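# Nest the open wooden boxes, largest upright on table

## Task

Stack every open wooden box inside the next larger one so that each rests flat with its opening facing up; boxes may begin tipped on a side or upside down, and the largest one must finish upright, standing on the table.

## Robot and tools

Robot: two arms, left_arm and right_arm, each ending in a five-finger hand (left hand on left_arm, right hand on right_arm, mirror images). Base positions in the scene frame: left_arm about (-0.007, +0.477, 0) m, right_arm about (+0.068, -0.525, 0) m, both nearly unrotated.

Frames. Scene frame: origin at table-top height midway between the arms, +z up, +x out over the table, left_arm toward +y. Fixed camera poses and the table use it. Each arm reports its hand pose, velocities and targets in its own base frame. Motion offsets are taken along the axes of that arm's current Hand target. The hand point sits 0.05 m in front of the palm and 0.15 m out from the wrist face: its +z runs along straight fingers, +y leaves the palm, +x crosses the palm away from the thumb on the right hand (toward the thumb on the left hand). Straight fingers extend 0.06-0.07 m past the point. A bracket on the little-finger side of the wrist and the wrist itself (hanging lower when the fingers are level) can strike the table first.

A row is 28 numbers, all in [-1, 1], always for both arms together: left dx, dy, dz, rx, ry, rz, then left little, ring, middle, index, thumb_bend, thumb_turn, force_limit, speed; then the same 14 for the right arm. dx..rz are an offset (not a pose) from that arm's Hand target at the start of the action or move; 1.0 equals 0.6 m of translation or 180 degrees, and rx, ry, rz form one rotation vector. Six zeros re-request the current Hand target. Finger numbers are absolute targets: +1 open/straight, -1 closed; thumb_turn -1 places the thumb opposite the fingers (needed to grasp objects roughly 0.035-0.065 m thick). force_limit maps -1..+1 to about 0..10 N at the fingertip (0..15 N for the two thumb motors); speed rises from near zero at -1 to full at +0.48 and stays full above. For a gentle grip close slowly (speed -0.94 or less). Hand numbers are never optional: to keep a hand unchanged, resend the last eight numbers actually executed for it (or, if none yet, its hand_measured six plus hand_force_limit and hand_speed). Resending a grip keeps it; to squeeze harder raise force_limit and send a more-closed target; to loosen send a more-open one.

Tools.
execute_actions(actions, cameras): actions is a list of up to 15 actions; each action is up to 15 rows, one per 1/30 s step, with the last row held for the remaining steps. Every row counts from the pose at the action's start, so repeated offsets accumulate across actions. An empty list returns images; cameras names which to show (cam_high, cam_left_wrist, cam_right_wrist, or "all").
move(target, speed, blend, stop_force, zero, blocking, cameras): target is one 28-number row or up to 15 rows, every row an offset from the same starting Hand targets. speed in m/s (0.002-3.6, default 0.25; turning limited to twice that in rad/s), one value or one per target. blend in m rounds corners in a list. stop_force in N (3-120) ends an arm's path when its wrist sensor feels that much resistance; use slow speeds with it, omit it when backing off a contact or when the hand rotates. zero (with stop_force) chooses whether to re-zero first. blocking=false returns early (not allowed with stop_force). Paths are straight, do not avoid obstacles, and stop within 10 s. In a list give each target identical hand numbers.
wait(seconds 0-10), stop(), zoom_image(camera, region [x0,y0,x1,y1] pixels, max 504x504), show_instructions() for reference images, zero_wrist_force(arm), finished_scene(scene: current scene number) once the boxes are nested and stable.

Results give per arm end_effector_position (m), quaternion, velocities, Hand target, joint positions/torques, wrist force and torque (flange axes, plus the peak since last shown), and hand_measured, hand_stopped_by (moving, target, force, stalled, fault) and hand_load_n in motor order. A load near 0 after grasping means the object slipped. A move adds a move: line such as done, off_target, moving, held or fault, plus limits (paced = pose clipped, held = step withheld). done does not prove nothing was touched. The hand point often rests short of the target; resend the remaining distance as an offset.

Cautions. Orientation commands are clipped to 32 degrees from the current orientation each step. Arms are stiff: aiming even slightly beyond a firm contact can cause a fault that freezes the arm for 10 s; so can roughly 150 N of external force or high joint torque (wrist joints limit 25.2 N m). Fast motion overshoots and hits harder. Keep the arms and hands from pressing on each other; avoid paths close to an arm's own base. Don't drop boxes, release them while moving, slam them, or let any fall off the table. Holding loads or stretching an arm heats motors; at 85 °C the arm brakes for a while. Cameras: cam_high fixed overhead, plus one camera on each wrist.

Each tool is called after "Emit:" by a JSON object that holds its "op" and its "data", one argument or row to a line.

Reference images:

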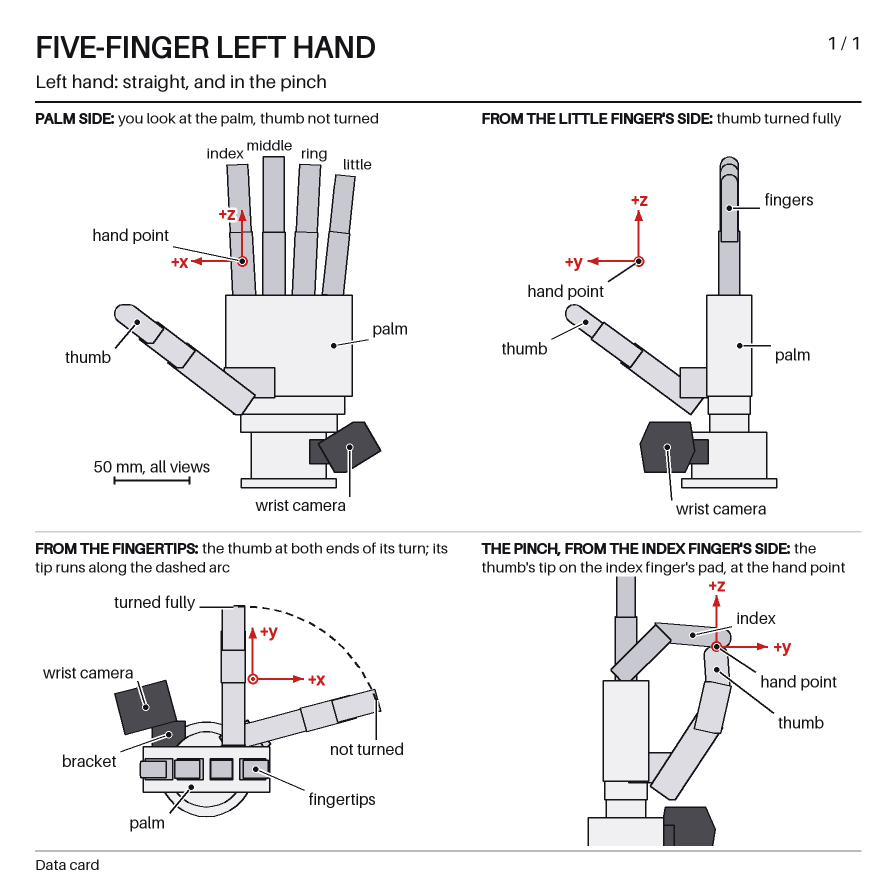

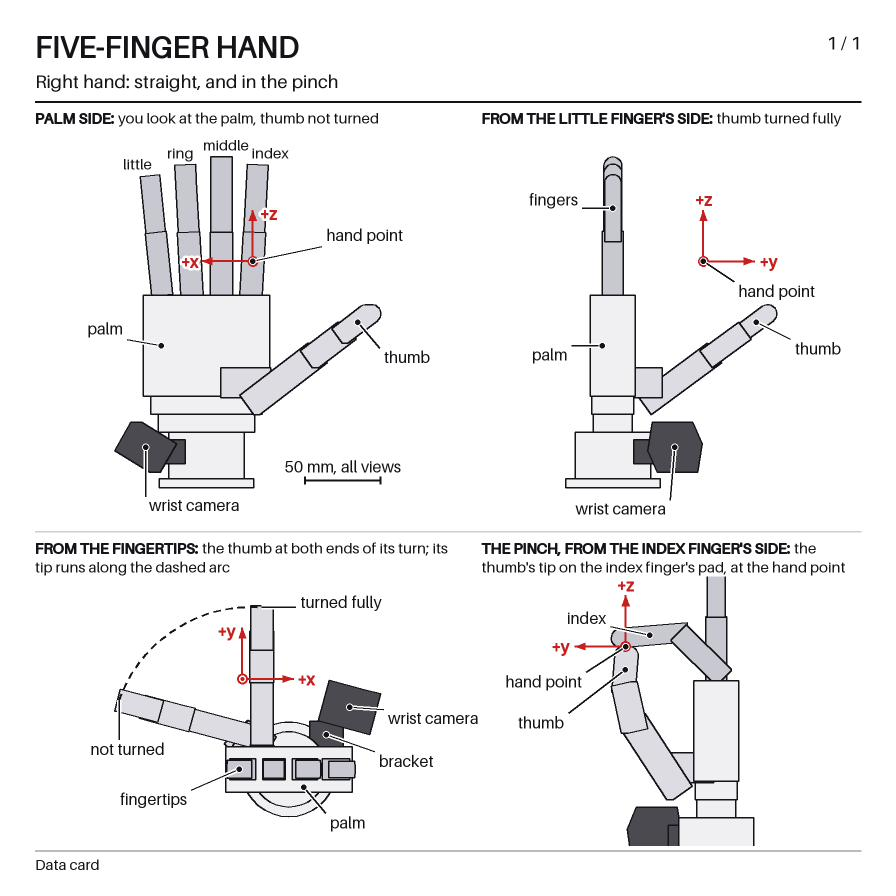

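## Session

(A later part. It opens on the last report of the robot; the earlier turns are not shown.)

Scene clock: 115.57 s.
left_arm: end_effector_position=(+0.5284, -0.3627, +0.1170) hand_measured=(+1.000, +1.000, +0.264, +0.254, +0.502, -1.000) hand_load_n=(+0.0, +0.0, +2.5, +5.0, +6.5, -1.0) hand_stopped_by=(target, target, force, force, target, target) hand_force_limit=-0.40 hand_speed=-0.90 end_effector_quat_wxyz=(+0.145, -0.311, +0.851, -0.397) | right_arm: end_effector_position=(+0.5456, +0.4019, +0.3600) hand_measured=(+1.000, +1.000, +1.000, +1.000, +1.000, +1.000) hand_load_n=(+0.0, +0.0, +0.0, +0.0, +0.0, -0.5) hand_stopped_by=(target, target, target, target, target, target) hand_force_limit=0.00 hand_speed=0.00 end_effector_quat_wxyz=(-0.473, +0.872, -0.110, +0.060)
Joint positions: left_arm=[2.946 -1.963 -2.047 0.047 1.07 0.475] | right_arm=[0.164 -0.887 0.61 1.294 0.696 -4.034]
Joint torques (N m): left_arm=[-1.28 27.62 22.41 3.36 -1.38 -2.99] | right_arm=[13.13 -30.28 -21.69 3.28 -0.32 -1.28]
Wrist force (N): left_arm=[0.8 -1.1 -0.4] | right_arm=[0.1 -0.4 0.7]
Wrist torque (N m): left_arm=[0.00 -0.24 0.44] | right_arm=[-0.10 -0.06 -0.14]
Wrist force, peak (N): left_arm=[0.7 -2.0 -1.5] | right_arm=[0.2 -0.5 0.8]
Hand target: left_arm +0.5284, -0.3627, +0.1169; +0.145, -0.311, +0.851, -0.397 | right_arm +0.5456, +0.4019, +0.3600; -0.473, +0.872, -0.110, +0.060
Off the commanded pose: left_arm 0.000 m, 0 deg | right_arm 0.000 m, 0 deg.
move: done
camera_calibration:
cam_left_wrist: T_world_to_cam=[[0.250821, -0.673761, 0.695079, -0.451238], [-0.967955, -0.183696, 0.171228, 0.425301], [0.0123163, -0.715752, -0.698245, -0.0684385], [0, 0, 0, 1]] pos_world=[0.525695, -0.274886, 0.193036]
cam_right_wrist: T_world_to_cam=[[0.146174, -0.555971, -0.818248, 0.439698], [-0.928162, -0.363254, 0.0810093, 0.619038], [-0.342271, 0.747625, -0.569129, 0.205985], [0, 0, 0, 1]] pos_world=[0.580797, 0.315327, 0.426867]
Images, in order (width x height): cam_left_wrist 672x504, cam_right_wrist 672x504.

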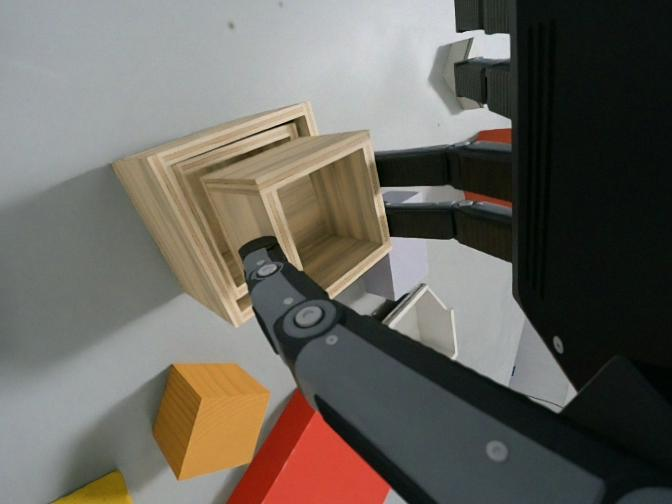

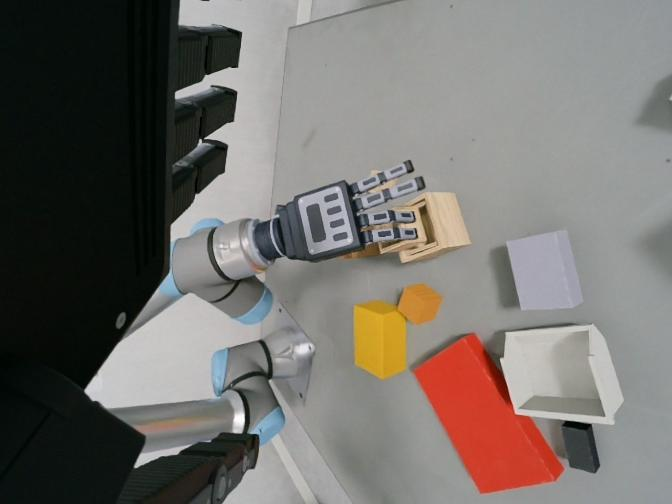

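Emit:
{"op": "move", "data": {
  "target": [0.002,-0.001,0.0012,0,0,0,1,1,0.0,0.0,0.5,-1,-0.4,-0.9, 0,0,0,0,0,0,1,1,1,1,1,1,0,0],
  "speed": 0.05
}}

Emit:
{"op": "move", "data": {
  "target": [0,0.0255,0.0214,0,0,0,1,1,0.0,0.0,0.5,-1,-0.4,-0.9, 0,0,0,0,0,0,1,1,1,1,1,1,0,0],
  "speed": 0.03,
  "stop_force": 4,
  "cameras": ["cam_left_wrist","cam_right_wrist"]
}}

Emit:
{"op": "zoom_image", "data": {
  "camera": "cam_left_wrist",
  "region": [100, 90, 420, 340]
}}

Emit:
{"op": "zoom_image", "data": {
  "camera": "cam_right_wrist",
  "region": [370, 185, 475, 270]
}}

Scene clock: 118.47 s.
left_arm: end_effector_position=(+0.5281, -0.3642, +0.1169) hand_measured=(+1.000, +1.000, +0.264, +0.254, +0.502, -1.000) hand_load_n=(+0.0, +0.0, +2.5, +5.5, +6.5, -1.0) hand_stopped_by=(target, target, force, force, target, target) hand_force_limit=-0.40 hand_speed=-0.90 end_effector_quat_wxyz=(+0.145, -0.311, +0.851, -0.397) | right_arm: end_effector_position=(+0.5456, +0.4019, +0.3600) hand_measured=(+1.000, +1.000, +1.000, +1.000, +1.000, +1.000) hand_load_n=(+0.0, +0.0, +0.0, +0.0, +0.0, +0.0) hand_stopped_by=(target, target, target, target, target, target) hand_force_limit=0.00 hand_speed=0.00 end_effector_quat_wxyz=(-0.473, +0.872, -0.110, +0.060)
Joint positions: left_arm=[2.943 -1.964 -2.046 0.048 1.073 0.473] | right_arm=[0.164 -0.887 0.61 1.294 0.696 -4.034]
Joint torques (N m): left_arm=[-5.68 29.79 24.9 3.65 0.99 -2.42] | right_arm=[13.21 -31.14 -22.22 3.22 -0.4 -1.3]
Wrist force (N): left_arm=[0.5 -1.0 -0.3] | right_arm=[0.4 -0.3 0.4]
Wrist torque (N m): left_arm=[0.01 -0.20 0.48] | right_arm=[-0.04 -0.10 -0.11]
Wrist force, peak (N): left_arm=[1.2 -1.3 -0.6] | right_arm=[0.3 -0.6 0.8]
Hand target: left_arm +0.5281, -0.3642, +0.1169; +0.145, -0.311, +0.851, -0.397 | right_arm +0.5456, +0.4019, +0.3600; -0.473, +0.872, -0.110, +0.060
Off the commanded pose: left_arm 0.000 m, 0 deg | right_arm 0.000 m, 0 deg.
move: done

Scene clock: 120.20 s.
left_arm: end_effector_position=(+0.5281, -0.3642, +0.0969) hand_measured=(+1.000, +1.000, +0.264, +0.254, +0.502, -1.000) hand_load_n=(+0.0, +0.0, +2.5, +5.0, +6.5, -1.0) hand_stopped_by=(target, target, force, force, target, target) hand_force_limit=-0.40 hand_speed=-0.90 end_effector_quat_wxyz=(+0.145, -0.311, +0.851, -0.397) | right_arm: end_effector_position=(+0.5456, +0.4019, +0.3600) hand_measured=(+1.000, +1.000, +1.000, +1.000, +1.000, +1.000) hand_load_n=(+0.0, +0.0, +0.0, +0.0, +0.0, +0.0) hand_stopped_by=(target, target, target, target, target, target) hand_force_limit=0.00 hand_speed=0.00 end_effector_quat_wxyz=(-0.473, +0.872, -0.110, +0.060)
Joint positions: left_arm=[2.943 -2.005 -2.057 0.101 1.073 0.473] | right_arm=[0.164 -0.887 0.61 1.294 0.696 -4.034]
Joint torques (N m): left_arm=[6.17 42.55 25.28 0.5 -0.9 1.99] | right_arm=[13.53 -30.92 -21.62 3.3 -0.37 -1.38]
Wrist force (N): left_arm=[0.9 -1.0 -0.6] | right_arm=[0.2 -0.2 0.6]
Wrist torque (N m): left_arm=[0.04 -0.26 0.51] | right_arm=[-0.05 -0.06 -0.13]
Wrist force, peak (N): left_arm=[0.6 -1.3 -1.2] | right_arm=[0.1 -0.5 1.0]
Hand target: left_arm +0.5281, -0.3642, +0.0969; +0.145, -0.311, +0.851, -0.397 | right_arm +0.5456, +0.4019, +0.3600; -0.473, +0.872, -0.110, +0.060
Off the commanded pose: left_arm 0.000 m, 0 deg | right_arm 0.000 m, 0 deg.
move: done
camera_calibration:
cam_left_wrist: T_world_to_cam=[[0.250821, -0.673761, 0.695079, -0.438339], [-0.967955, -0.183696, 0.171228, 0.428141], [0.0123163, -0.715752, -0.698245, -0.0835449], [0, 0, 0, 1]] pos_world=[0.525395, -0.276486, 0.173036]
cam_right_wrist: T_world_to_cam=[[0.146174, -0.555971, -0.818248, 0.439698], [-0.928162, -0.363254, 0.0810093, 0.619038], [-0.342271, 0.747625, -0.569129, 0.205985], [0, 0, 0, 1]] pos_world=[0.580797, 0.315327, 0.426867]
Images, in order (width x height): cam_left_wrist 672x504, cam_right_wrist 672x504.

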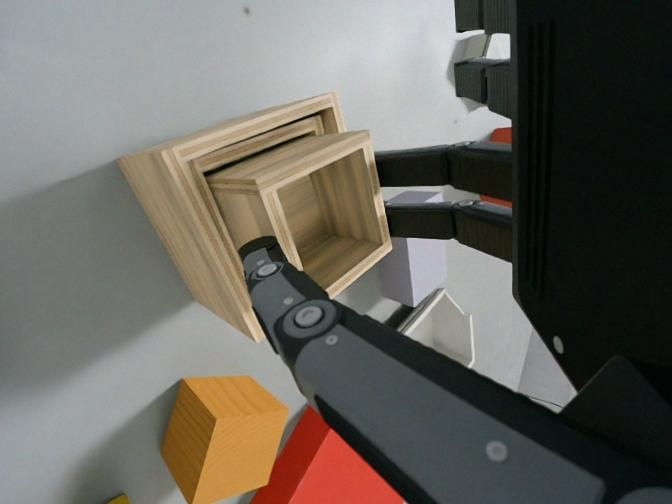

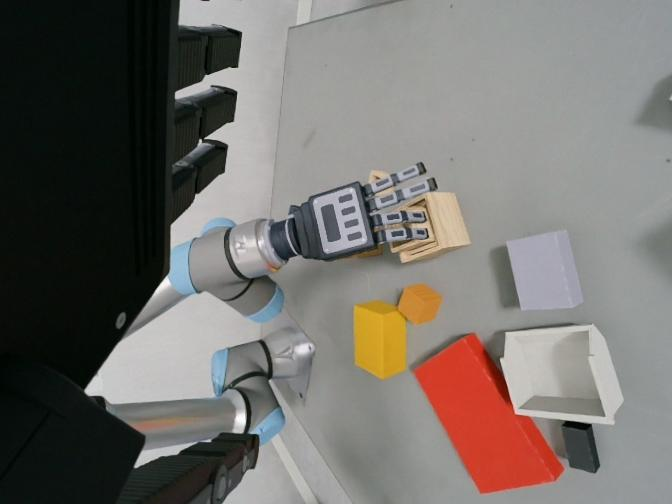

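Scaled by 1.575 from the camera's 672x504 image, which has a finer 960x720 frame.

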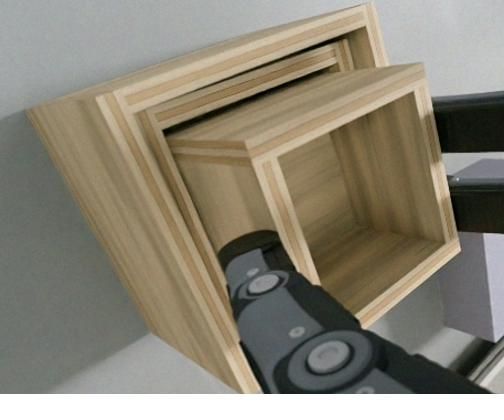

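Scaled by 4.800 from the camera's 672x504 image, which has a finer 960x720 frame.

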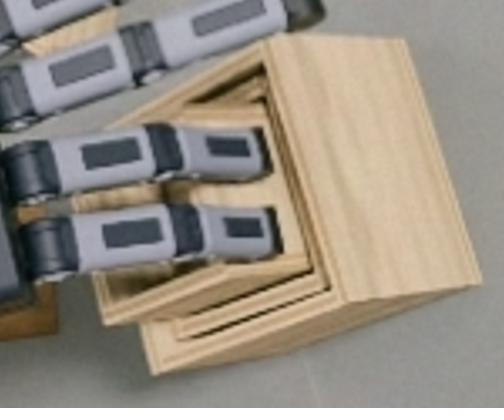

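Emit:
{"op": "move", "data": {
  "target": [0,0.0281,0.0236,0,0,0,1,1,0.0,0.0,0.5,-1,-0.4,-0.9, 0,0,0,0,0,0,1,1,1,1,1,1,0,0],
  "speed": 0.03,
  "stop_force": 4,
  "cameras": ["cam_left_wrist","cam_right_wrist"]
}}

Emit:
{"op": "zoom_image", "data": {
  "camera": "cam_left_wrist",
  "region": [100, 90, 420, 340]
}}

Emit:
{"op": "zoom_image", "data": {
  "camera": "cam_right_wrist",
  "region": [370, 185, 475, 270]
}}

Scene clock: 121.97 s.
left_arm: end_effector_position=(+0.5281, -0.3642, +0.0846) hand_measured=(+1.000, +1.000, +0.264, +0.254, +0.502, -1.000) hand_load_n=(-0.5, +0.0, +2.0, +5.0, +6.5, -1.0) hand_stopped_by=(target, target, force, force, target, target) hand_force_limit=-0.40 hand_speed=-0.90 end_effector_quat_wxyz=(+0.145, -0.311, +0.851, -0.397) | right_arm: end_effector_position=(+0.5456, +0.4019, +0.3600) hand_measured=(+1.000, +1.000, +1.000, +1.000, +1.000, +1.000) hand_load_n=(+0.0, +0.0, +0.0, +0.0, +0.0, +0.0) hand_stopped_by=(target, target, target, target, target, target) hand_force_limit=0.00 hand_speed=0.00 end_effector_quat_wxyz=(-0.473, +0.872, -0.110, +0.060)
Joint positions: left_arm=[2.943 -2.032 -2.063 0.133 1.073 0.473] | right_arm=[0.164 -0.887 0.61 1.294 0.696 -4.034]
Joint torques (N m): left_arm=[8.9 26.45 22.9 2.74 1.95 1.88] | right_arm=[13.43 -30.89 -21.84 3.24 -0.35 -1.31]
Wrist force (N): left_arm=[-0.1 -4.7 -4.9] | right_arm=[0.1 -0.3 0.5]
Wrist torque (N m): left_arm=[0.20 -0.31 0.57] | right_arm=[-0.04 -0.05 -0.13]
Wrist force, peak (N): left_arm=[2.8 -18.2 -20.1] | right_arm=[0.2 -0.6 0.7]
Hand target: left_arm +0.5281, -0.3642, +0.0846; +0.145, -0.311, +0.851, -0.397 (not the last commanded pose) | right_arm +0.5456, +0.4019, +0.3600; -0.473, +0.872, -0.110, +0.060
Off the commanded pose: left_arm 0.010 m, 0 deg | right_arm 0.000 m, 0 deg.
move: contact (left_arm)
camera_calibration:
cam_left_wrist: T_world_to_cam=[[0.250756, -0.67389, 0.694977, -0.429705], [-0.967973, -0.183605, 0.171222, 0.4303], [0.0122166, -0.715654, -0.698348, -0.0921069], [0, 0, 0, 1]] pos_world=[0.525395, -0.276485, 0.160636]
cam_right_wrist: T_world_to_cam=[[0.146174, -0.555971, -0.818248, 0.439698], [-0.928162, -0.363254, 0.0810093, 0.619038], [-0.342271, 0.747625, -0.569129, 0.205985], [0, 0, 0, 1]] pos_world=[0.580797, 0.315327, 0.426867]
Images, in order (width x height): cam_left_wrist 672x504, cam_right_wrist 672x504.

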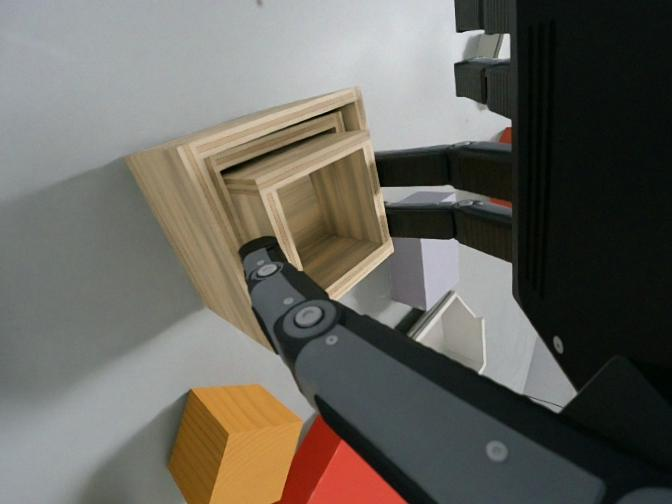

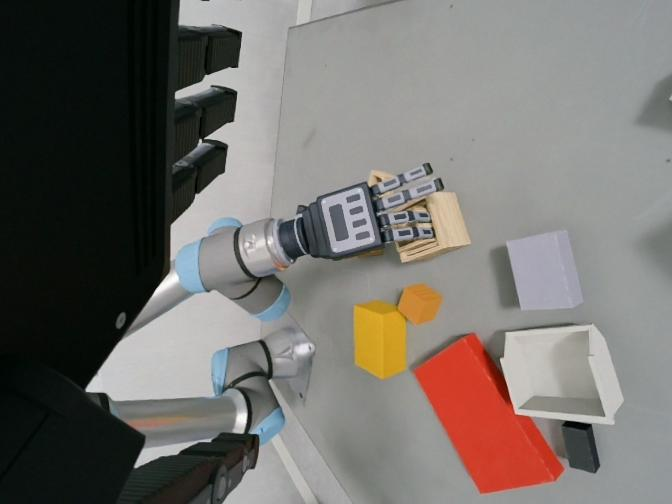

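Scaled by 1.575 from the camera's 672x504 image, which has a finer 960x720 frame.

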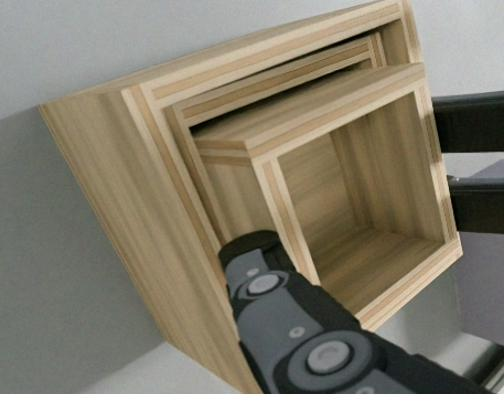

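Scaled by 4.800 from the camera's 672x504 image, which has a finer 960x720 frame.

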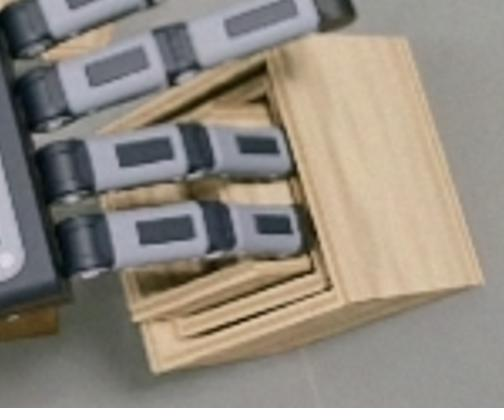

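Emit:
{"op": "move", "data": {
  "target": [0,-0.0023,-0.0019,0,0,0,1,1,0.0,0.0,0.5,-1,-0.4,-0.9, 0,0,0,0,0,0,1,1,1,1,1,1,0,0],
  "speed": 0.03
}}

Emit:
{"op": "move", "data": {
  "target": [0,0,0,0,0,0,1,1,0.33,0.33,0.5,-1,-0.4,-0.988, 0,0,0,0,0,0,1,1,1,1,1,1,0,0],
  "cameras": ["cam_left_wrist","cam_right_wrist"]
}}

Emit:
{"op": "zoom_image", "data": {
  "camera": "cam_left_wrist",
  "region": [100, 90, 420, 340]
}}

Scene clock: 122.97 s.
left_arm: end_effector_position=(+0.5281, -0.3642, +0.0864) hand_measured=(+1.000, +1.000, +0.264, +0.254, +0.502, -1.000) hand_load_n=(+0.0, +0.0, +2.5, +5.0, +6.5, -1.0) hand_stopped_by=(target, target, force, force, target, target) hand_force_limit=-0.40 hand_speed=-0.90 end_effector_quat_wxyz=(+0.145, -0.311, +0.851, -0.397) | right_arm: end_effector_position=(+0.5456, +0.4019, +0.3600) hand_measured=(+1.000, +1.000, +1.000, +1.000, +1.000, +1.000) hand_load_n=(+0.0, +0.0, +0.0, +0.0, +0.0, +0.0) hand_stopped_by=(target, target, target, target, target, target) hand_force_limit=0.00 hand_speed=0.00 end_effector_quat_wxyz=(-0.473, +0.872, -0.110, +0.060)
Joint positions: left_arm=[2.943 -2.028 -2.062 0.128 1.073 0.473] | right_arm=[0.164 -0.887 0.61 1.294 0.696 -4.034]
Joint torques (N m): left_arm=[6.65 37.05 23.97 1.93 0.74 1.31] | right_arm=[13.09 -30.22 -21.71 3.31 -0.42 -1.32]
Wrist force (N): left_arm=[0.4 -0.7 -0.6] | right_arm=[0.2 -0.2 0.6]
Wrist torque (N m): left_arm=[0.07 -0.19 0.48] | right_arm=[-0.05 -0.06 -0.12]
Wrist force, peak (N): left_arm=[0.1 -5.0 -5.1] | right_arm=[0.3 -0.4 0.7]
Hand target: left_arm +0.5281, -0.3642, +0.0864; +0.145, -0.311, +0.851, -0.397 | right_arm +0.5456, +0.4019, +0.3600; -0.473, +0.872, -0.110, +0.060
Off the commanded pose: left_arm 0.000 m, 0 deg | right_arm 0.000 m, 0 deg.
move: done

Scene clock: 125.17 s.
left_arm: end_effector_position=(+0.5281, -0.3642, +0.0864) hand_measured=(+1.000, +1.000, +0.330, +0.330, +0.500, -1.000) hand_load_n=(+0.0, -0.5, -0.5, +0.0, +0.0, +0.0) hand_stopped_by=(target, target, target, moving, target, target) hand_force_limit=-0.40 hand_speed=-0.99 end_effector_quat_wxyz=(+0.145, -0.311, +0.851, -0.397) | right_arm: end_effector_position=(+0.5456, +0.4019, +0.3600) hand_measured=(+1.000, +1.000, +1.000, +1.000, +1.000, +1.000) hand_load_n=(-0.5, +0.0, +0.0, +0.0, +0.0, -0.5) hand_stopped_by=(target, target, target, target, target, target) hand_force_limit=0.00 hand_speed=0.00 end_effector_quat_wxyz=(-0.473, +0.872, -0.110, +0.060)
Joint positions: left_arm=[2.943 -2.028 -2.062 0.128 1.073 0.473] | right_arm=[0.164 -0.887 0.61 1.294 0.696 -4.034]
Joint torques (N m): left_arm=[-2.66 30.93 14.76 2.95 -2.31 -1.04] | right_arm=[13.09 -30.51 -21.43 3.25 -0.41 -1.31]
Wrist force (N): left_arm=[0.8 -0.9 -1.1] | right_arm=[0.0 -0.3 0.7]
Wrist torque (N m): left_arm=[0.00 -0.25 0.51] | right_arm=[-0.08 -0.03 -0.14]
Wrist force, peak (N): left_arm=[0.5 -1.1 -1.7] | right_arm=[0.2 -0.6 0.7]
Hand target: left_arm +0.5281, -0.3642, +0.0864; +0.145, -0.311, +0.851, -0.397 | right_arm +0.5456, +0.4019, +0.3600; -0.473, +0.872, -0.110, +0.060
Off the commanded pose: left_arm 0.000 m, 0 deg | right_arm 0.000 m, 0 deg.
move: done
camera_calibration:
cam_left_wrist: T_world_to_cam=[[0.250756, -0.673872, 0.694995, -0.430954], [-0.967972, -0.183675, 0.171155, 0.429983], [0.0123166, -0.715653, -0.698347, -0.0909026], [0, 0, 0, 1]] pos_world=[0.525395, -0.276485, 0.162435]
cam_right_wrist: T_world_to_cam=[[0.146174, -0.555971, -0.818248, 0.439698], [-0.928162, -0.363254, 0.0810093, 0.619038], [-0.342271, 0.747625, -0.569129, 0.205985], [0, 0, 0, 1]] pos_world=[0.580797, 0.315327, 0.426867]
Images, in order (width x height): cam_left_wrist 672x504, cam_right_wrist 672x504.

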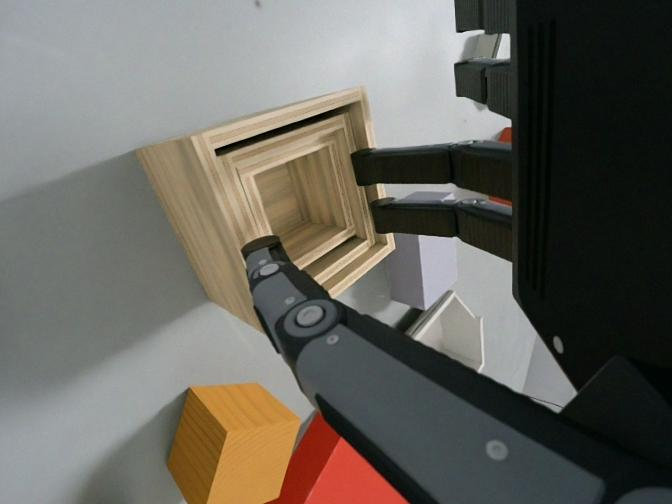

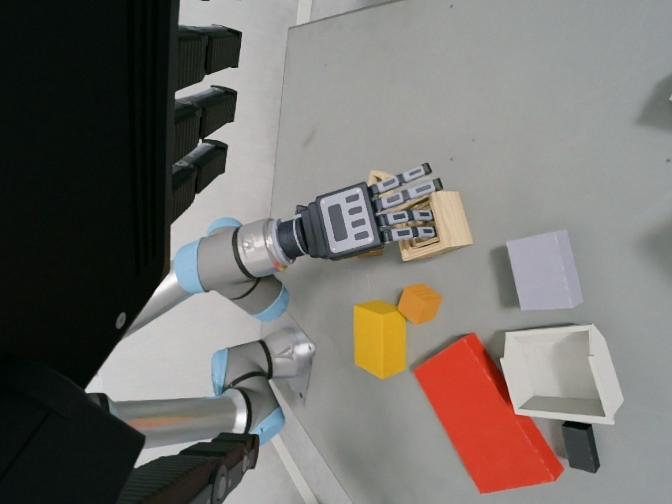

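Scaled by 1.575 from the camera's 672x504 image, which has a finer 960x720 frame.

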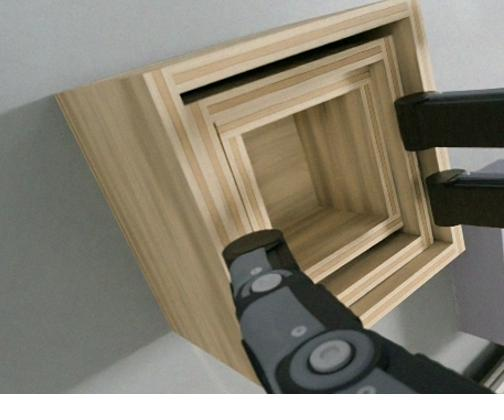

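Emit:
{"op": "move", "data": {
  "target": [
    [0,-0.1277,-0.1071,0,0,0,1,1,0.33,0.33,0.5,-1,-0.4,-0.3, 0,0,0,0,0,0,1,1,1,1,1,1,0,0],
    [-0.1718,-0.0542,-0.2042,0.026,-0.2178,-0.1671,1,1,0.5,0.5,0.5,-1,-0.4,-0.3, 0,0,0,0,0,0,1,1,1,1,1,1,0,0]
  ],
  "speed": [0.2,0.3],
  "blend": [0.03,0],
  "cameras": ["all"]
}}

Emit:
{"op": "zoom_image", "data": {
  "camera": "cam_left_wrist",
  "region": [60, 110, 300, 330]
}}

Emit:
{"op": "zoom_image", "data": {
  "camera": "cam_right_wrist",
  "region": [340, 150, 480, 280]
}}

Scene clock: 129.40 s.
left_arm: end_effector_position=(+0.5600, -0.2420, +0.1899) hand_measured=(+1.000, +1.000, +0.500, +0.500, +0.500, -1.000) hand_load_n=(+0.0, +0.0, +0.0, +0.0, +0.0, +0.0) hand_stopped_by=(target, target, target, target, target, target) hand_force_limit=-0.40 hand_speed=-0.30 end_effector_quat_wxyz=(-0.325, +0.625, -0.630, +0.328) | right_arm: end_effector_position=(+0.5456, +0.4019, +0.3600) hand_measured=(+1.000, +1.000, +1.000, +1.000, +1.000, +1.000) hand_load_n=(+0.0, +0.0, +0.0, +0.0, +0.0, +0.0) hand_stopped_by=(target, target, target, target, target, target) hand_force_limit=0.00 hand_speed=0.00 end_effector_quat_wxyz=(-0.473, +0.872, -0.110, +0.060)
Joint positions: left_arm=[2.954 -1.776 -2.15 0.166 1.716 -0.103] | right_arm=[0.164 -0.887 0.61 1.294 0.696 -4.034]
Joint torques (N m): left_arm=[13.42 29.41 25.63 1.84 2.17 -3.11] | right_arm=[12.83 -30.8 -21.34 3.33 -0.51 -1.28]
Wrist force (N): left_arm=[0.6 -1.4 -1.1] | right_arm=[0.3 -0.1 0.4]
Wrist torque (N m): left_arm=[0.00 -0.21 0.43] | right_arm=[-0.03 -0.07 -0.12]
Wrist force, peak (N): left_arm=[1.3 -2.4 -1.0] | right_arm=[0.5 -0.7 0.8]
Hand target: left_arm +0.5600, -0.2420, +0.1899; -0.325, +0.625, -0.630, +0.328 | right_arm +0.5456, +0.4019, +0.3600; -0.473, +0.872, -0.110, +0.060
Off the commanded pose: left_arm 0.000 m, 0 deg | right_arm 0.000 m, 0 deg.
move: done
camera_calibration:
cam_left_wrist: T_world_to_cam=[[0.612243, -0.247512, 0.75093, -0.538382], [-0.503497, -0.854325, 0.128916, 0.051204], [0.60963, -0.457019, -0.647676, -0.213066], [0, 0, 0, 1]] pos_world=[0.485293, -0.186886, 0.259688]
cam_right_wrist: T_world_to_cam=[[0.146174, -0.555971, -0.818248, 0.439698], [-0.928162, -0.363254, 0.0810093, 0.619038], [-0.342271, 0.747625, -0.569129, 0.205985], [0, 0, 0, 1]] pos_world=[0.580797, 0.315327, 0.426867]

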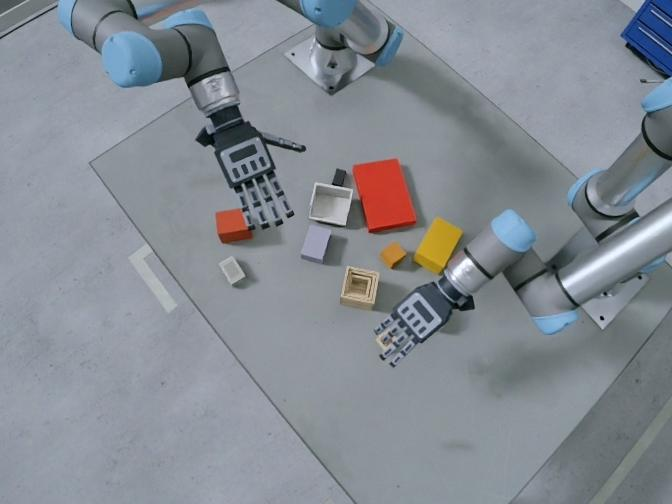

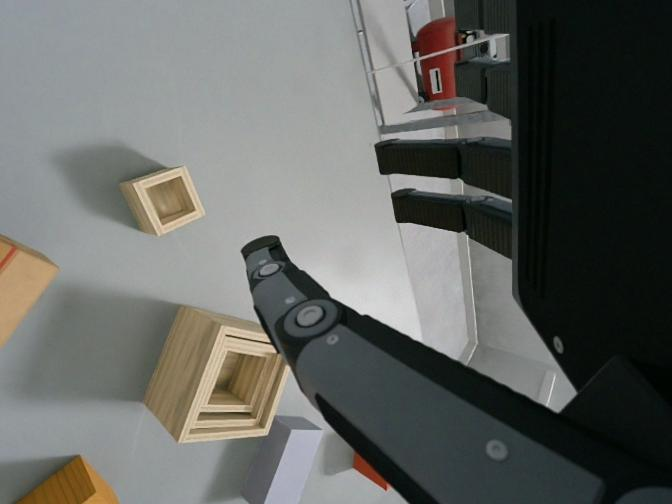

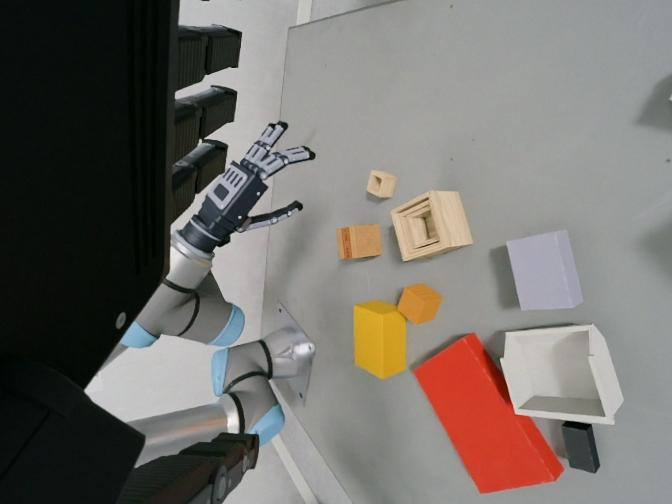

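Scaled by 2.100 from the camera's 672x504 image, which has a finer 960x720 frame.

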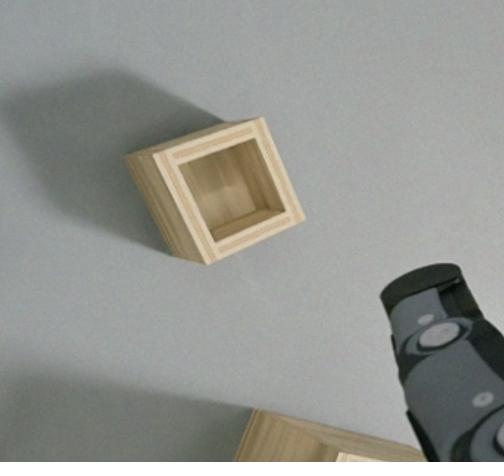

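Scaled by 3.600 from the camera's 672x504 image, which has a finer 960x720 frame.

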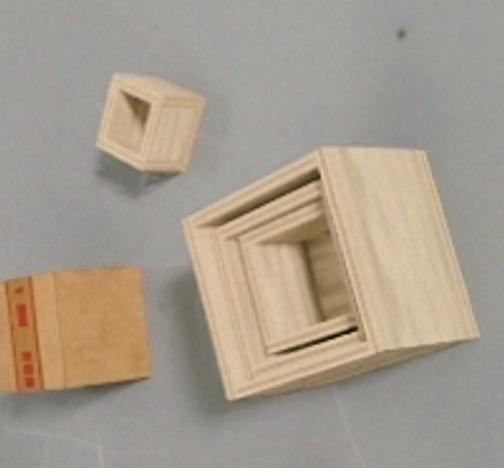

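Emit:
{"op": "move", "data": {
  "target": [-0.0049,0.2015,0.1507,0,0.0105,0.0073,1,1,0.5,0.5,0.5,-1,-0.4,-0.3, 0,0,0,0,0,0,1,1,1,1,1,1,0,0],
  "speed": 0.2,
  "cameras": ["cam_left_wrist"]
}}

Emit:
{"op": "zoom_image", "data": {
  "camera": "cam_left_wrist",
  "region": [160, 80, 520, 350]
}}

Scene clock: 131.47 s.
left_arm: end_effector_position=(+0.5648, -0.2391, +0.0391) hand_measured=(+1.000, +1.000, +0.500, +0.500, +0.500, -1.000) hand_load_n=(-0.5, +0.0, +0.0, +0.0, +0.0, +0.0) hand_stopped_by=(target, target, target, target, target, target) hand_force_limit=-0.40 hand_speed=-0.30 end_effector_quat_wxyz=(-0.318, +0.612, -0.642, +0.335) | right_arm: end_effector_position=(+0.5456, +0.4019, +0.3600) hand_measured=(+1.000, +1.000, +1.000, +1.000, +1.000, +1.000) hand_load_n=(+0.0, +0.0, +0.0, +0.0, +0.0, +0.0) hand_stopped_by=(target, target, target, target, target, target) hand_force_limit=0.00 hand_speed=0.00 end_effector_quat_wxyz=(-0.473, +0.872, -0.110, +0.060)
Joint positions: left_arm=[2.98 -2.147 -2.216 0.607 1.663 -0.066] | right_arm=[0.164 -0.887 0.61 1.294 0.696 -4.034]
Joint torques (N m): left_arm=[-9.95 29.39 6.87 3.87 2.15 -3.12] | right_arm=[13.22 -30.7 -21.65 3.32 -0.46 -1.36]
Wrist force (N): left_arm=[0.6 -1.3 -1.0] | right_arm=[0.1 -0.2 0.5]
Wrist torque (N m): left_arm=[0.02 -0.22 0.44] | right_arm=[-0.03 -0.05 -0.13]
Wrist force, peak (N): left_arm=[1.0 -2.8 -1.8] | right_arm=[0.0 -0.2 1.0]
Hand target: left_arm +0.5647, -0.2392, +0.0390; -0.318, +0.612, -0.642, +0.335 | right_arm +0.5456, +0.4019, +0.3600; -0.473, +0.872, -0.110, +0.060
Off the commanded pose: left_arm 0.000 m, 0 deg | right_arm 0.000 m, 0 deg.
move: done
camera_calibration:
cam_left_wrist: T_world_to_cam=[[0.601714, -0.27179, 0.751046, -0.427218], [-0.537376, -0.83343, 0.128925, 0.0996616], [0.590904, -0.481171, -0.64754, -0.307508], [0, 0, 0, 1]] pos_world=[0.492327, -0.181017, 0.108888]
Images, in order (width x height): cam_left_wrist 672x504.

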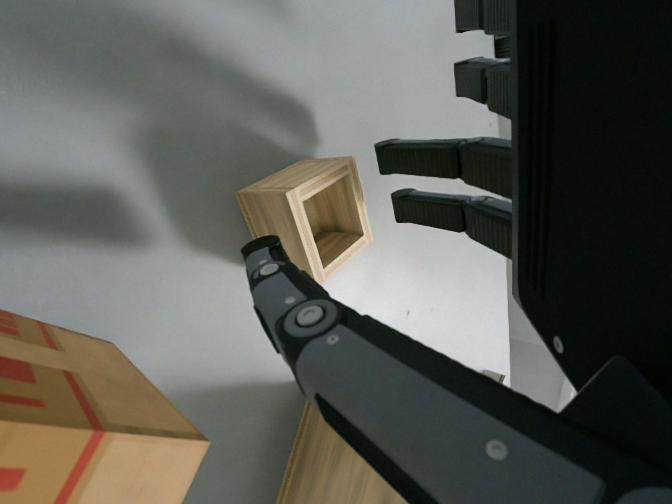

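Scaled by 1.400 from the camera's 672x504 image, which has a finer 960x720 frame.

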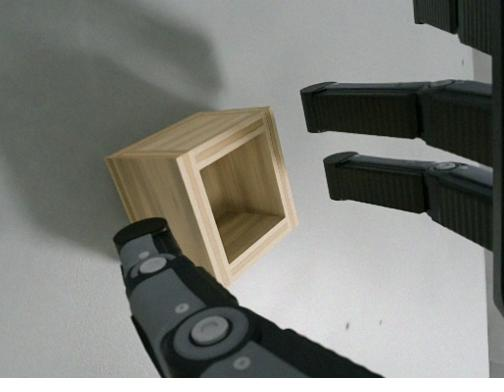

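Emit:
{"op": "move", "data": {
  "target": [0,-0.0048,0.0068,0,0,0,1,1,0.5,0.5,0.5,-1,-0.4,-0.3, 0,0,0,0,0,0,1,1,1,1,1,1,0,0],
  "speed": 0.05
}}

Emit:
{"op": "move", "data": {
  "target": [0,0,0,0,0,0,1,1,-0.25,-0.25,0.5,-1,-0.5,-0.9, 0,0,0,0,0,0,1,1,1,1,1,1,0,0],
  "cameras": ["cam_left_wrist"]
}}

Emit:
{"op": "zoom_image", "data": {
  "camera": "cam_left_wrist",
  "region": [160, 80, 520, 350]
}}

Scene clock: 132.67 s.
left_arm: end_effector_position=(+0.5698, -0.2394, +0.0390) hand_measured=(+1.000, +1.000, +0.500, +0.500, +0.500, -1.000) hand_load_n=(-0.5, +0.0, +0.0, +0.0, +0.0, +0.0) hand_stopped_by=(target, target, target, target, target, target) hand_force_limit=-0.40 hand_speed=-0.30 end_effector_quat_wxyz=(-0.318, +0.612, -0.642, +0.335) | right_arm: end_effector_position=(+0.5456, +0.4019, +0.3600) hand_measured=(+1.000, +1.000, +1.000, +1.000, +1.000, +1.000) hand_load_n=(+0.0, +0.0, -0.5, -0.5, +0.0, +0.0) hand_stopped_by=(target, target, target, target, target, target) hand_force_limit=0.00 hand_speed=0.00 end_effector_quat_wxyz=(-0.473, +0.872, -0.110, +0.060)
Joint positions: left_arm=[2.981 -2.152 -2.203 0.599 1.662 -0.065] | right_arm=[0.164 -0.887 0.61 1.294 0.696 -4.034]
Joint torques (N m): left_arm=[11.88 37.41 6.03 2.41 -1.79 2.51] | right_arm=[13.05 -31.51 -21.28 3.25 -0.54 -1.28]
Wrist force (N): left_arm=[0.6 -1.2 -0.8] | right_arm=[0.0 -0.4 0.6]
Wrist torque (N m): left_arm=[0.03 -0.21 0.41] | right_arm=[-0.07 -0.04 -0.13]
Wrist force, peak (N): left_arm=[0.8 -1.6 -0.7] | right_arm=[0.2 -0.3 0.9]
Hand target: left_arm +0.5697, -0.2394, +0.0390; -0.318, +0.612, -0.642, +0.335 | right_arm +0.5456, +0.4019, +0.3600; -0.473, +0.872, -0.110, +0.060
Off the commanded pose: left_arm 0.000 m, 0 deg | right_arm 0.000 m, 0 deg.
move: done

Scene clock: 134.50 s.
left_arm: end_effector_position=(+0.5697, -0.2394, +0.0390) hand_measured=(+1.000, +1.000, +0.074, +0.064, +0.500, -1.000) hand_load_n=(-0.5, +0.0, +5.0, +2.0, +4.0, +0.0) hand_stopped_by=(target, target, force, force, target, target) hand_force_limit=-0.50 hand_speed=-0.90 end_effector_quat_wxyz=(-0.318, +0.612, -0.642, +0.335) | right_arm: end_effector_position=(+0.5456, +0.4019, +0.3600) hand_measured=(+1.000, +1.000, +1.000, +1.000, +1.000, +1.000) hand_load_n=(+0.0, +0.0, +0.0, +0.0, +0.0, -0.5) hand_stopped_by=(target, target, target, target, target, target) hand_force_limit=0.00 hand_speed=0.00 end_effector_quat_wxyz=(-0.473, +0.872, -0.110, +0.060)
Joint positions: left_arm=[2.981 -2.152 -2.203 0.599 1.662 -0.065] | right_arm=[0.164 -0.887 0.61 1.294 0.696 -4.034]
Joint torques (N m): left_arm=[10.41 39.21 7.62 3.16 1.53 0.48] | right_arm=[13.34 -30.78 -21.45 3.23 -0.53 -1.32]
Wrist force (N): left_arm=[1.1 -3.3 -1.9] | right_arm=[0.3 -0.4 0.4]
Wrist torque (N m): left_arm=[-0.03 -0.24 0.43] | right_arm=[-0.08 -0.07 -0.13]
Wrist force, peak (N): left_arm=[0.8 -4.4 -2.5] | right_arm=[0.3 -0.3 0.9]
Hand target: left_arm +0.5697, -0.2394, +0.0390; -0.318, +0.612, -0.642, +0.335 | right_arm +0.5456, +0.4019, +0.3600; -0.473, +0.872, -0.110, +0.060
Off the commanded pose: left_arm 0.000 m, 0 deg | right_arm 0.000 m, 0 deg.
move: done
camera_calibration:
cam_left_wrist: T_world_to_cam=[[0.601742, -0.271793, 0.751023, -0.430287], [-0.537448, -0.833368, 0.129026, 0.101997], [0.59081, -0.481276, -0.647547, -0.310567], [0, 0, 0, 1]] pos_world=[0.497226, -0.181416, 0.108888]
Images, in order (width x height): cam_left_wrist 672x504.

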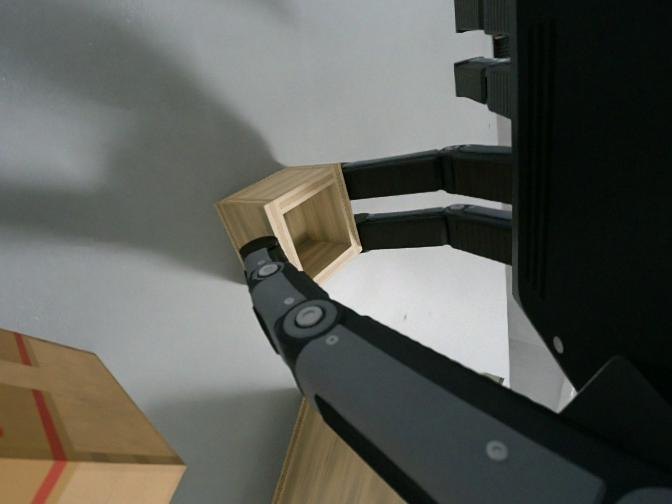

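Scaled by 1.400 from the camera's 672x504 image, which has a finer 960x720 frame.

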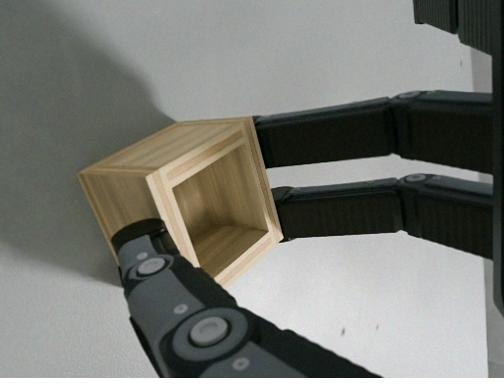

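Emit:
{"op": "move", "data": {
  "target": [
    [0,-0.1365,-0.0956,0,0,0,1,1,-0.25,-0.25,0.5,-1,-0.5,-0.9, 0,0,0,0,0,0,1,1,1,1,1,1,0,0],
    [0.2203,-0.1646,-0.1746,0,0.217,0.152,1,1,-0.25,-0.25,0.5,-1,-0.5,-0.9, 0,0,0,0,0,0,1,1,1,1,1,1,0,0]
  ],
  "speed": [0.12,0.25],
  "blend": [0.02,0],
  "cameras": ["cam_left_wrist","cam_right_wrist"]
}}

Emit:
{"op": "zoom_image", "data": {
  "camera": "cam_left_wrist",
  "region": [60, 80, 300, 300]
}}

Emit:
{"op": "zoom_image", "data": {
  "camera": "cam_right_wrist",
  "region": [340, 150, 480, 280]
}}

Scene clock: 138.20 s.
left_arm: end_effector_position=(+0.5341, -0.3699, +0.1801) hand_measured=(+1.000, +1.000, +0.074, +0.064, +0.502, -1.000) hand_load_n=(+0.0, +0.0, +4.5, +2.0, +5.0, -0.5) hand_stopped_by=(target, target, force, force, target, target) hand_force_limit=-0.50 hand_speed=-0.90 end_effector_quat_wxyz=(+0.156, -0.300, +0.835, -0.435) | right_arm: end_effector_position=(+0.5456, +0.4019, +0.3600) hand_measured=(+1.000, +1.000, +1.000, +1.000, +1.000, +1.000) hand_load_n=(+0.0, +0.0, +0.0, +0.0, +0.0, +0.0) hand_stopped_by=(target, target, target, target, target, target) hand_force_limit=0.00 hand_speed=0.00 end_effector_quat_wxyz=(-0.473, +0.872, -0.110, +0.060)
Joint positions: left_arm=[2.959 -1.878 -2.017 0.013 1.016 0.448] | right_arm=[0.164 -0.887 0.61 1.294 0.696 -4.034]
Joint torques (N m): left_arm=[12.6 39.47 19.41 1.84 -1.83 -0.54] | right_arm=[13.17 -30.56 -20.91 3.24 -0.58 -1.28]
Wrist force (N): left_arm=[1.0 -1.0 -0.7] | right_arm=[0.3 -0.2 0.5]
Wrist torque (N m): left_arm=[0.03 -0.29 0.52] | right_arm=[-0.04 -0.07 -0.11]
Wrist force, peak (N): left_arm=[0.8 -4.5 -2.6] | right_arm=[0.5 -0.2 1.0]
Hand target: left_arm +0.5341, -0.3699, +0.1801; +0.156, -0.300, +0.835, -0.435 | right_arm +0.5456, +0.4019, +0.3600; -0.473, +0.872, -0.110, +0.060
Off the commanded pose: left_arm 0.000 m, 0 deg | right_arm 0.000 m, 0 deg.
move: done
camera_calibration:
cam_left_wrist: T_world_to_cam=[[0.20379, -0.627725, 0.751286, -0.469435], [-0.978099, -0.163723, 0.128518, 0.439131], [0.0423287, -0.761023, -0.647342, -0.0716104], [0, 0, 0, 1]] pos_world=[0.528211, -0.277277, 0.249887]
cam_right_wrist: T_world_to_cam=[[0.146174, -0.555971, -0.818248, 0.439698], [-0.928162, -0.363254, 0.0810093, 0.619038], [-0.342271, 0.747625, -0.569129, 0.205985], [0, 0, 0, 1]] pos_world=[0.580797, 0.315327, 0.426867]
Images, in order (width x height): cam_left_wrist 672x504, cam_right_wrist 672x504.

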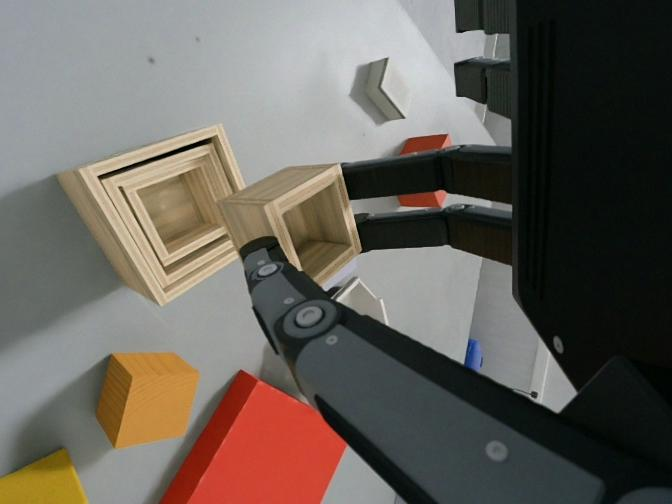

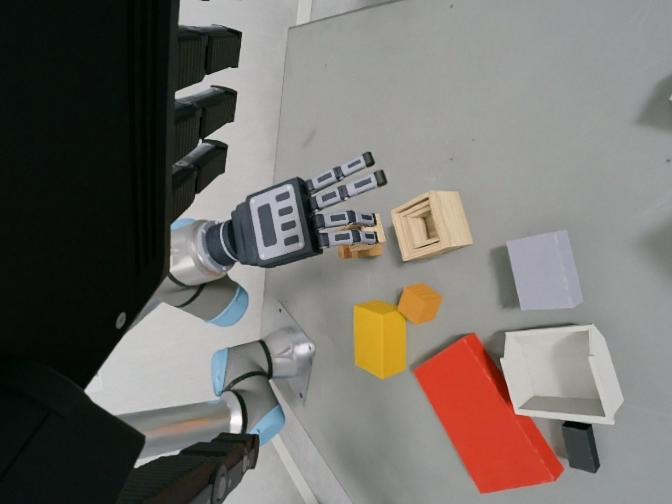

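Scaled by 2.100 from the camera's 672x504 image, which has a finer 960x720 frame.

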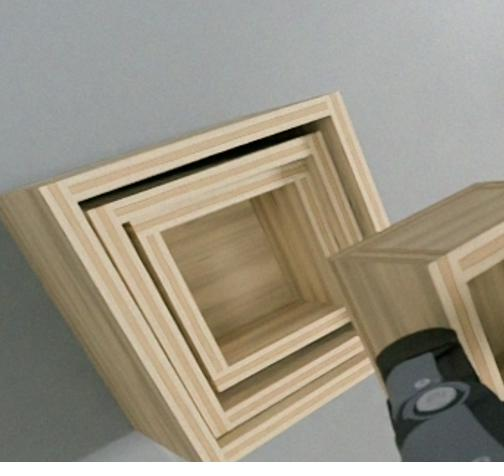

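Scaled by 3.600 from the camera's 672x504 image, which has a finer 960x720 frame.

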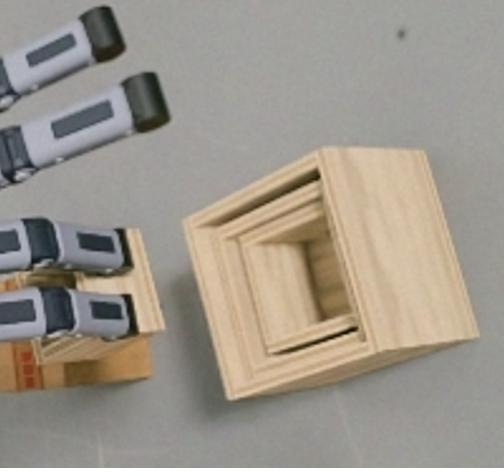

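Emit:
{"op": "move", "data": {
  "target": [0.0028,0.0968,0.0767,0,0.0137,0.0096,1,1,-0.25,-0.25,0.5,-1,-0.5,-0.9, 0,0,0,0,0,0,1,1,1,1,1,1,0,0],
  "speed": 0.15,
  "cameras": ["cam_left_wrist","cam_right_wrist"]
}}

Emit:
{"op": "zoom_image", "data": {
  "camera": "cam_left_wrist",
  "region": [100, 100, 320, 310]
}}

Emit:
{"op": "zoom_image", "data": {
  "camera": "cam_right_wrist",
  "region": [380, 185, 480, 265]
}}

Scene clock: 144.47 s.
left_arm: end_effector_position=(+0.5356, -0.3743, +0.1062) hand_measured=(+1.000, +1.000, +0.074, +0.064, +0.502, -1.000) hand_load_n=(+0.0, +0.0, +4.5, +1.5, +5.0, -0.5) hand_stopped_by=(target, target, force, force, target, target) hand_force_limit=-0.50 hand_speed=-0.90 end_effector_quat_wxyz=(+0.144, -0.278, +0.842, -0.439) | right_arm: end_effector_position=(+0.5456, +0.4019, +0.3600) hand_measured=(+1.000, +1.000, +1.000, +1.000, +1.000, +1.000) hand_load_n=(+0.0, +0.0, +0.0, +0.0, +0.0, +0.0) hand_stopped_by=(target, target, target, target, target, target) hand_force_limit=0.00 hand_speed=0.00 end_effector_quat_wxyz=(-0.473, +0.872, -0.110, +0.060)
Joint positions: left_arm=[2.962 -2.033 -2.046 0.171 0.975 0.494] | right_arm=[0.164 -0.887 0.61 1.294 0.696 -4.034]
Joint torques (N m): left_arm=[-0.61 30.6 25.56 2.51 1.47 -2.89] | right_arm=[12.96 -30.63 -20.95 3.26 -0.65 -1.31]
Wrist force (N): left_arm=[0.5 -1.2 -0.8] | right_arm=[0.0 -0.3 0.4]
Wrist torque (N m): left_arm=[0.00 -0.21 0.51] | right_arm=[-0.06 -0.02 -0.14]
Wrist force, peak (N): left_arm=[0.6 -2.4 -1.1] | right_arm=[0.2 -0.7 0.8]
Hand target: left_arm +0.5356, -0.3744, +0.1062; +0.144, -0.278, +0.842, -0.439 | right_arm +0.5456, +0.4019, +0.3600; -0.473, +0.872, -0.110, +0.060
Off the commanded pose: left_arm 0.000 m, 0 deg | right_arm 0.000 m, 0 deg.
move: done
camera_calibration:
cam_left_wrist: T_world_to_cam=[[0.170496, -0.637546, 0.75131, -0.402811], [-0.985356, -0.112075, 0.128503, 0.472638], [0.00227666, -0.762216, -0.647318, -0.101825], [0, 0, 0, 1]] pos_world=[0.534626, -0.281452, 0.175987]
cam_right_wrist: T_world_to_cam=[[0.146174, -0.555971, -0.818248, 0.439698], [-0.928162, -0.363254, 0.0810093, 0.619038], [-0.342271, 0.747625, -0.569129, 0.205985], [0, 0, 0, 1]] pos_world=[0.580797, 0.315327, 0.426867]
Images, in order (width x height): cam_left_wrist 672x504, cam_right_wrist 672x504.

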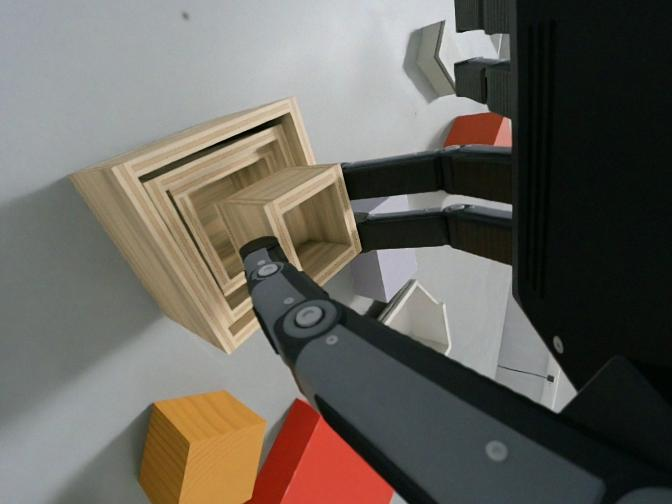

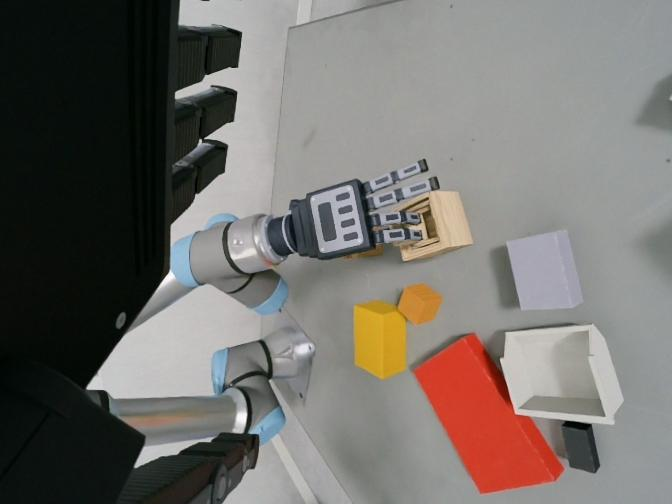

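Scaled by 2.291 from the camera's 672x504 image, which has a finer 960x720 frame.

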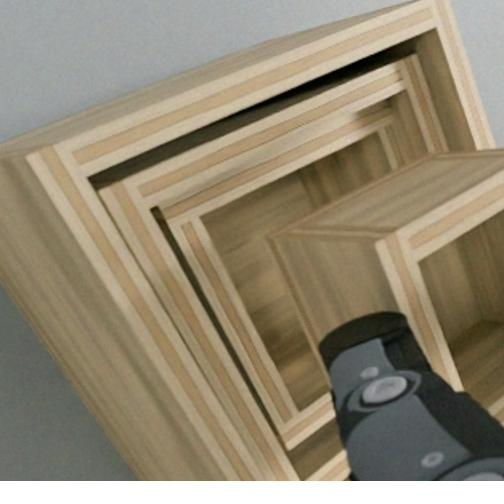

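Scaled by 5.040 from the camera's 672x504 image, which has a finer 960x720 frame.

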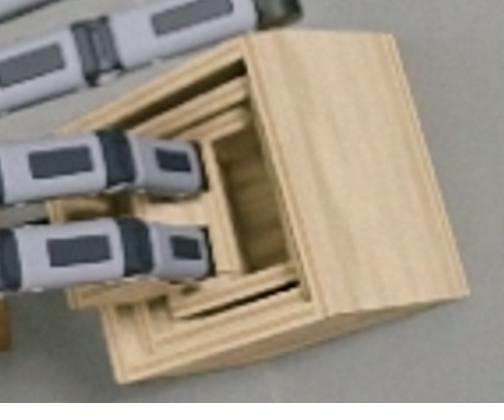

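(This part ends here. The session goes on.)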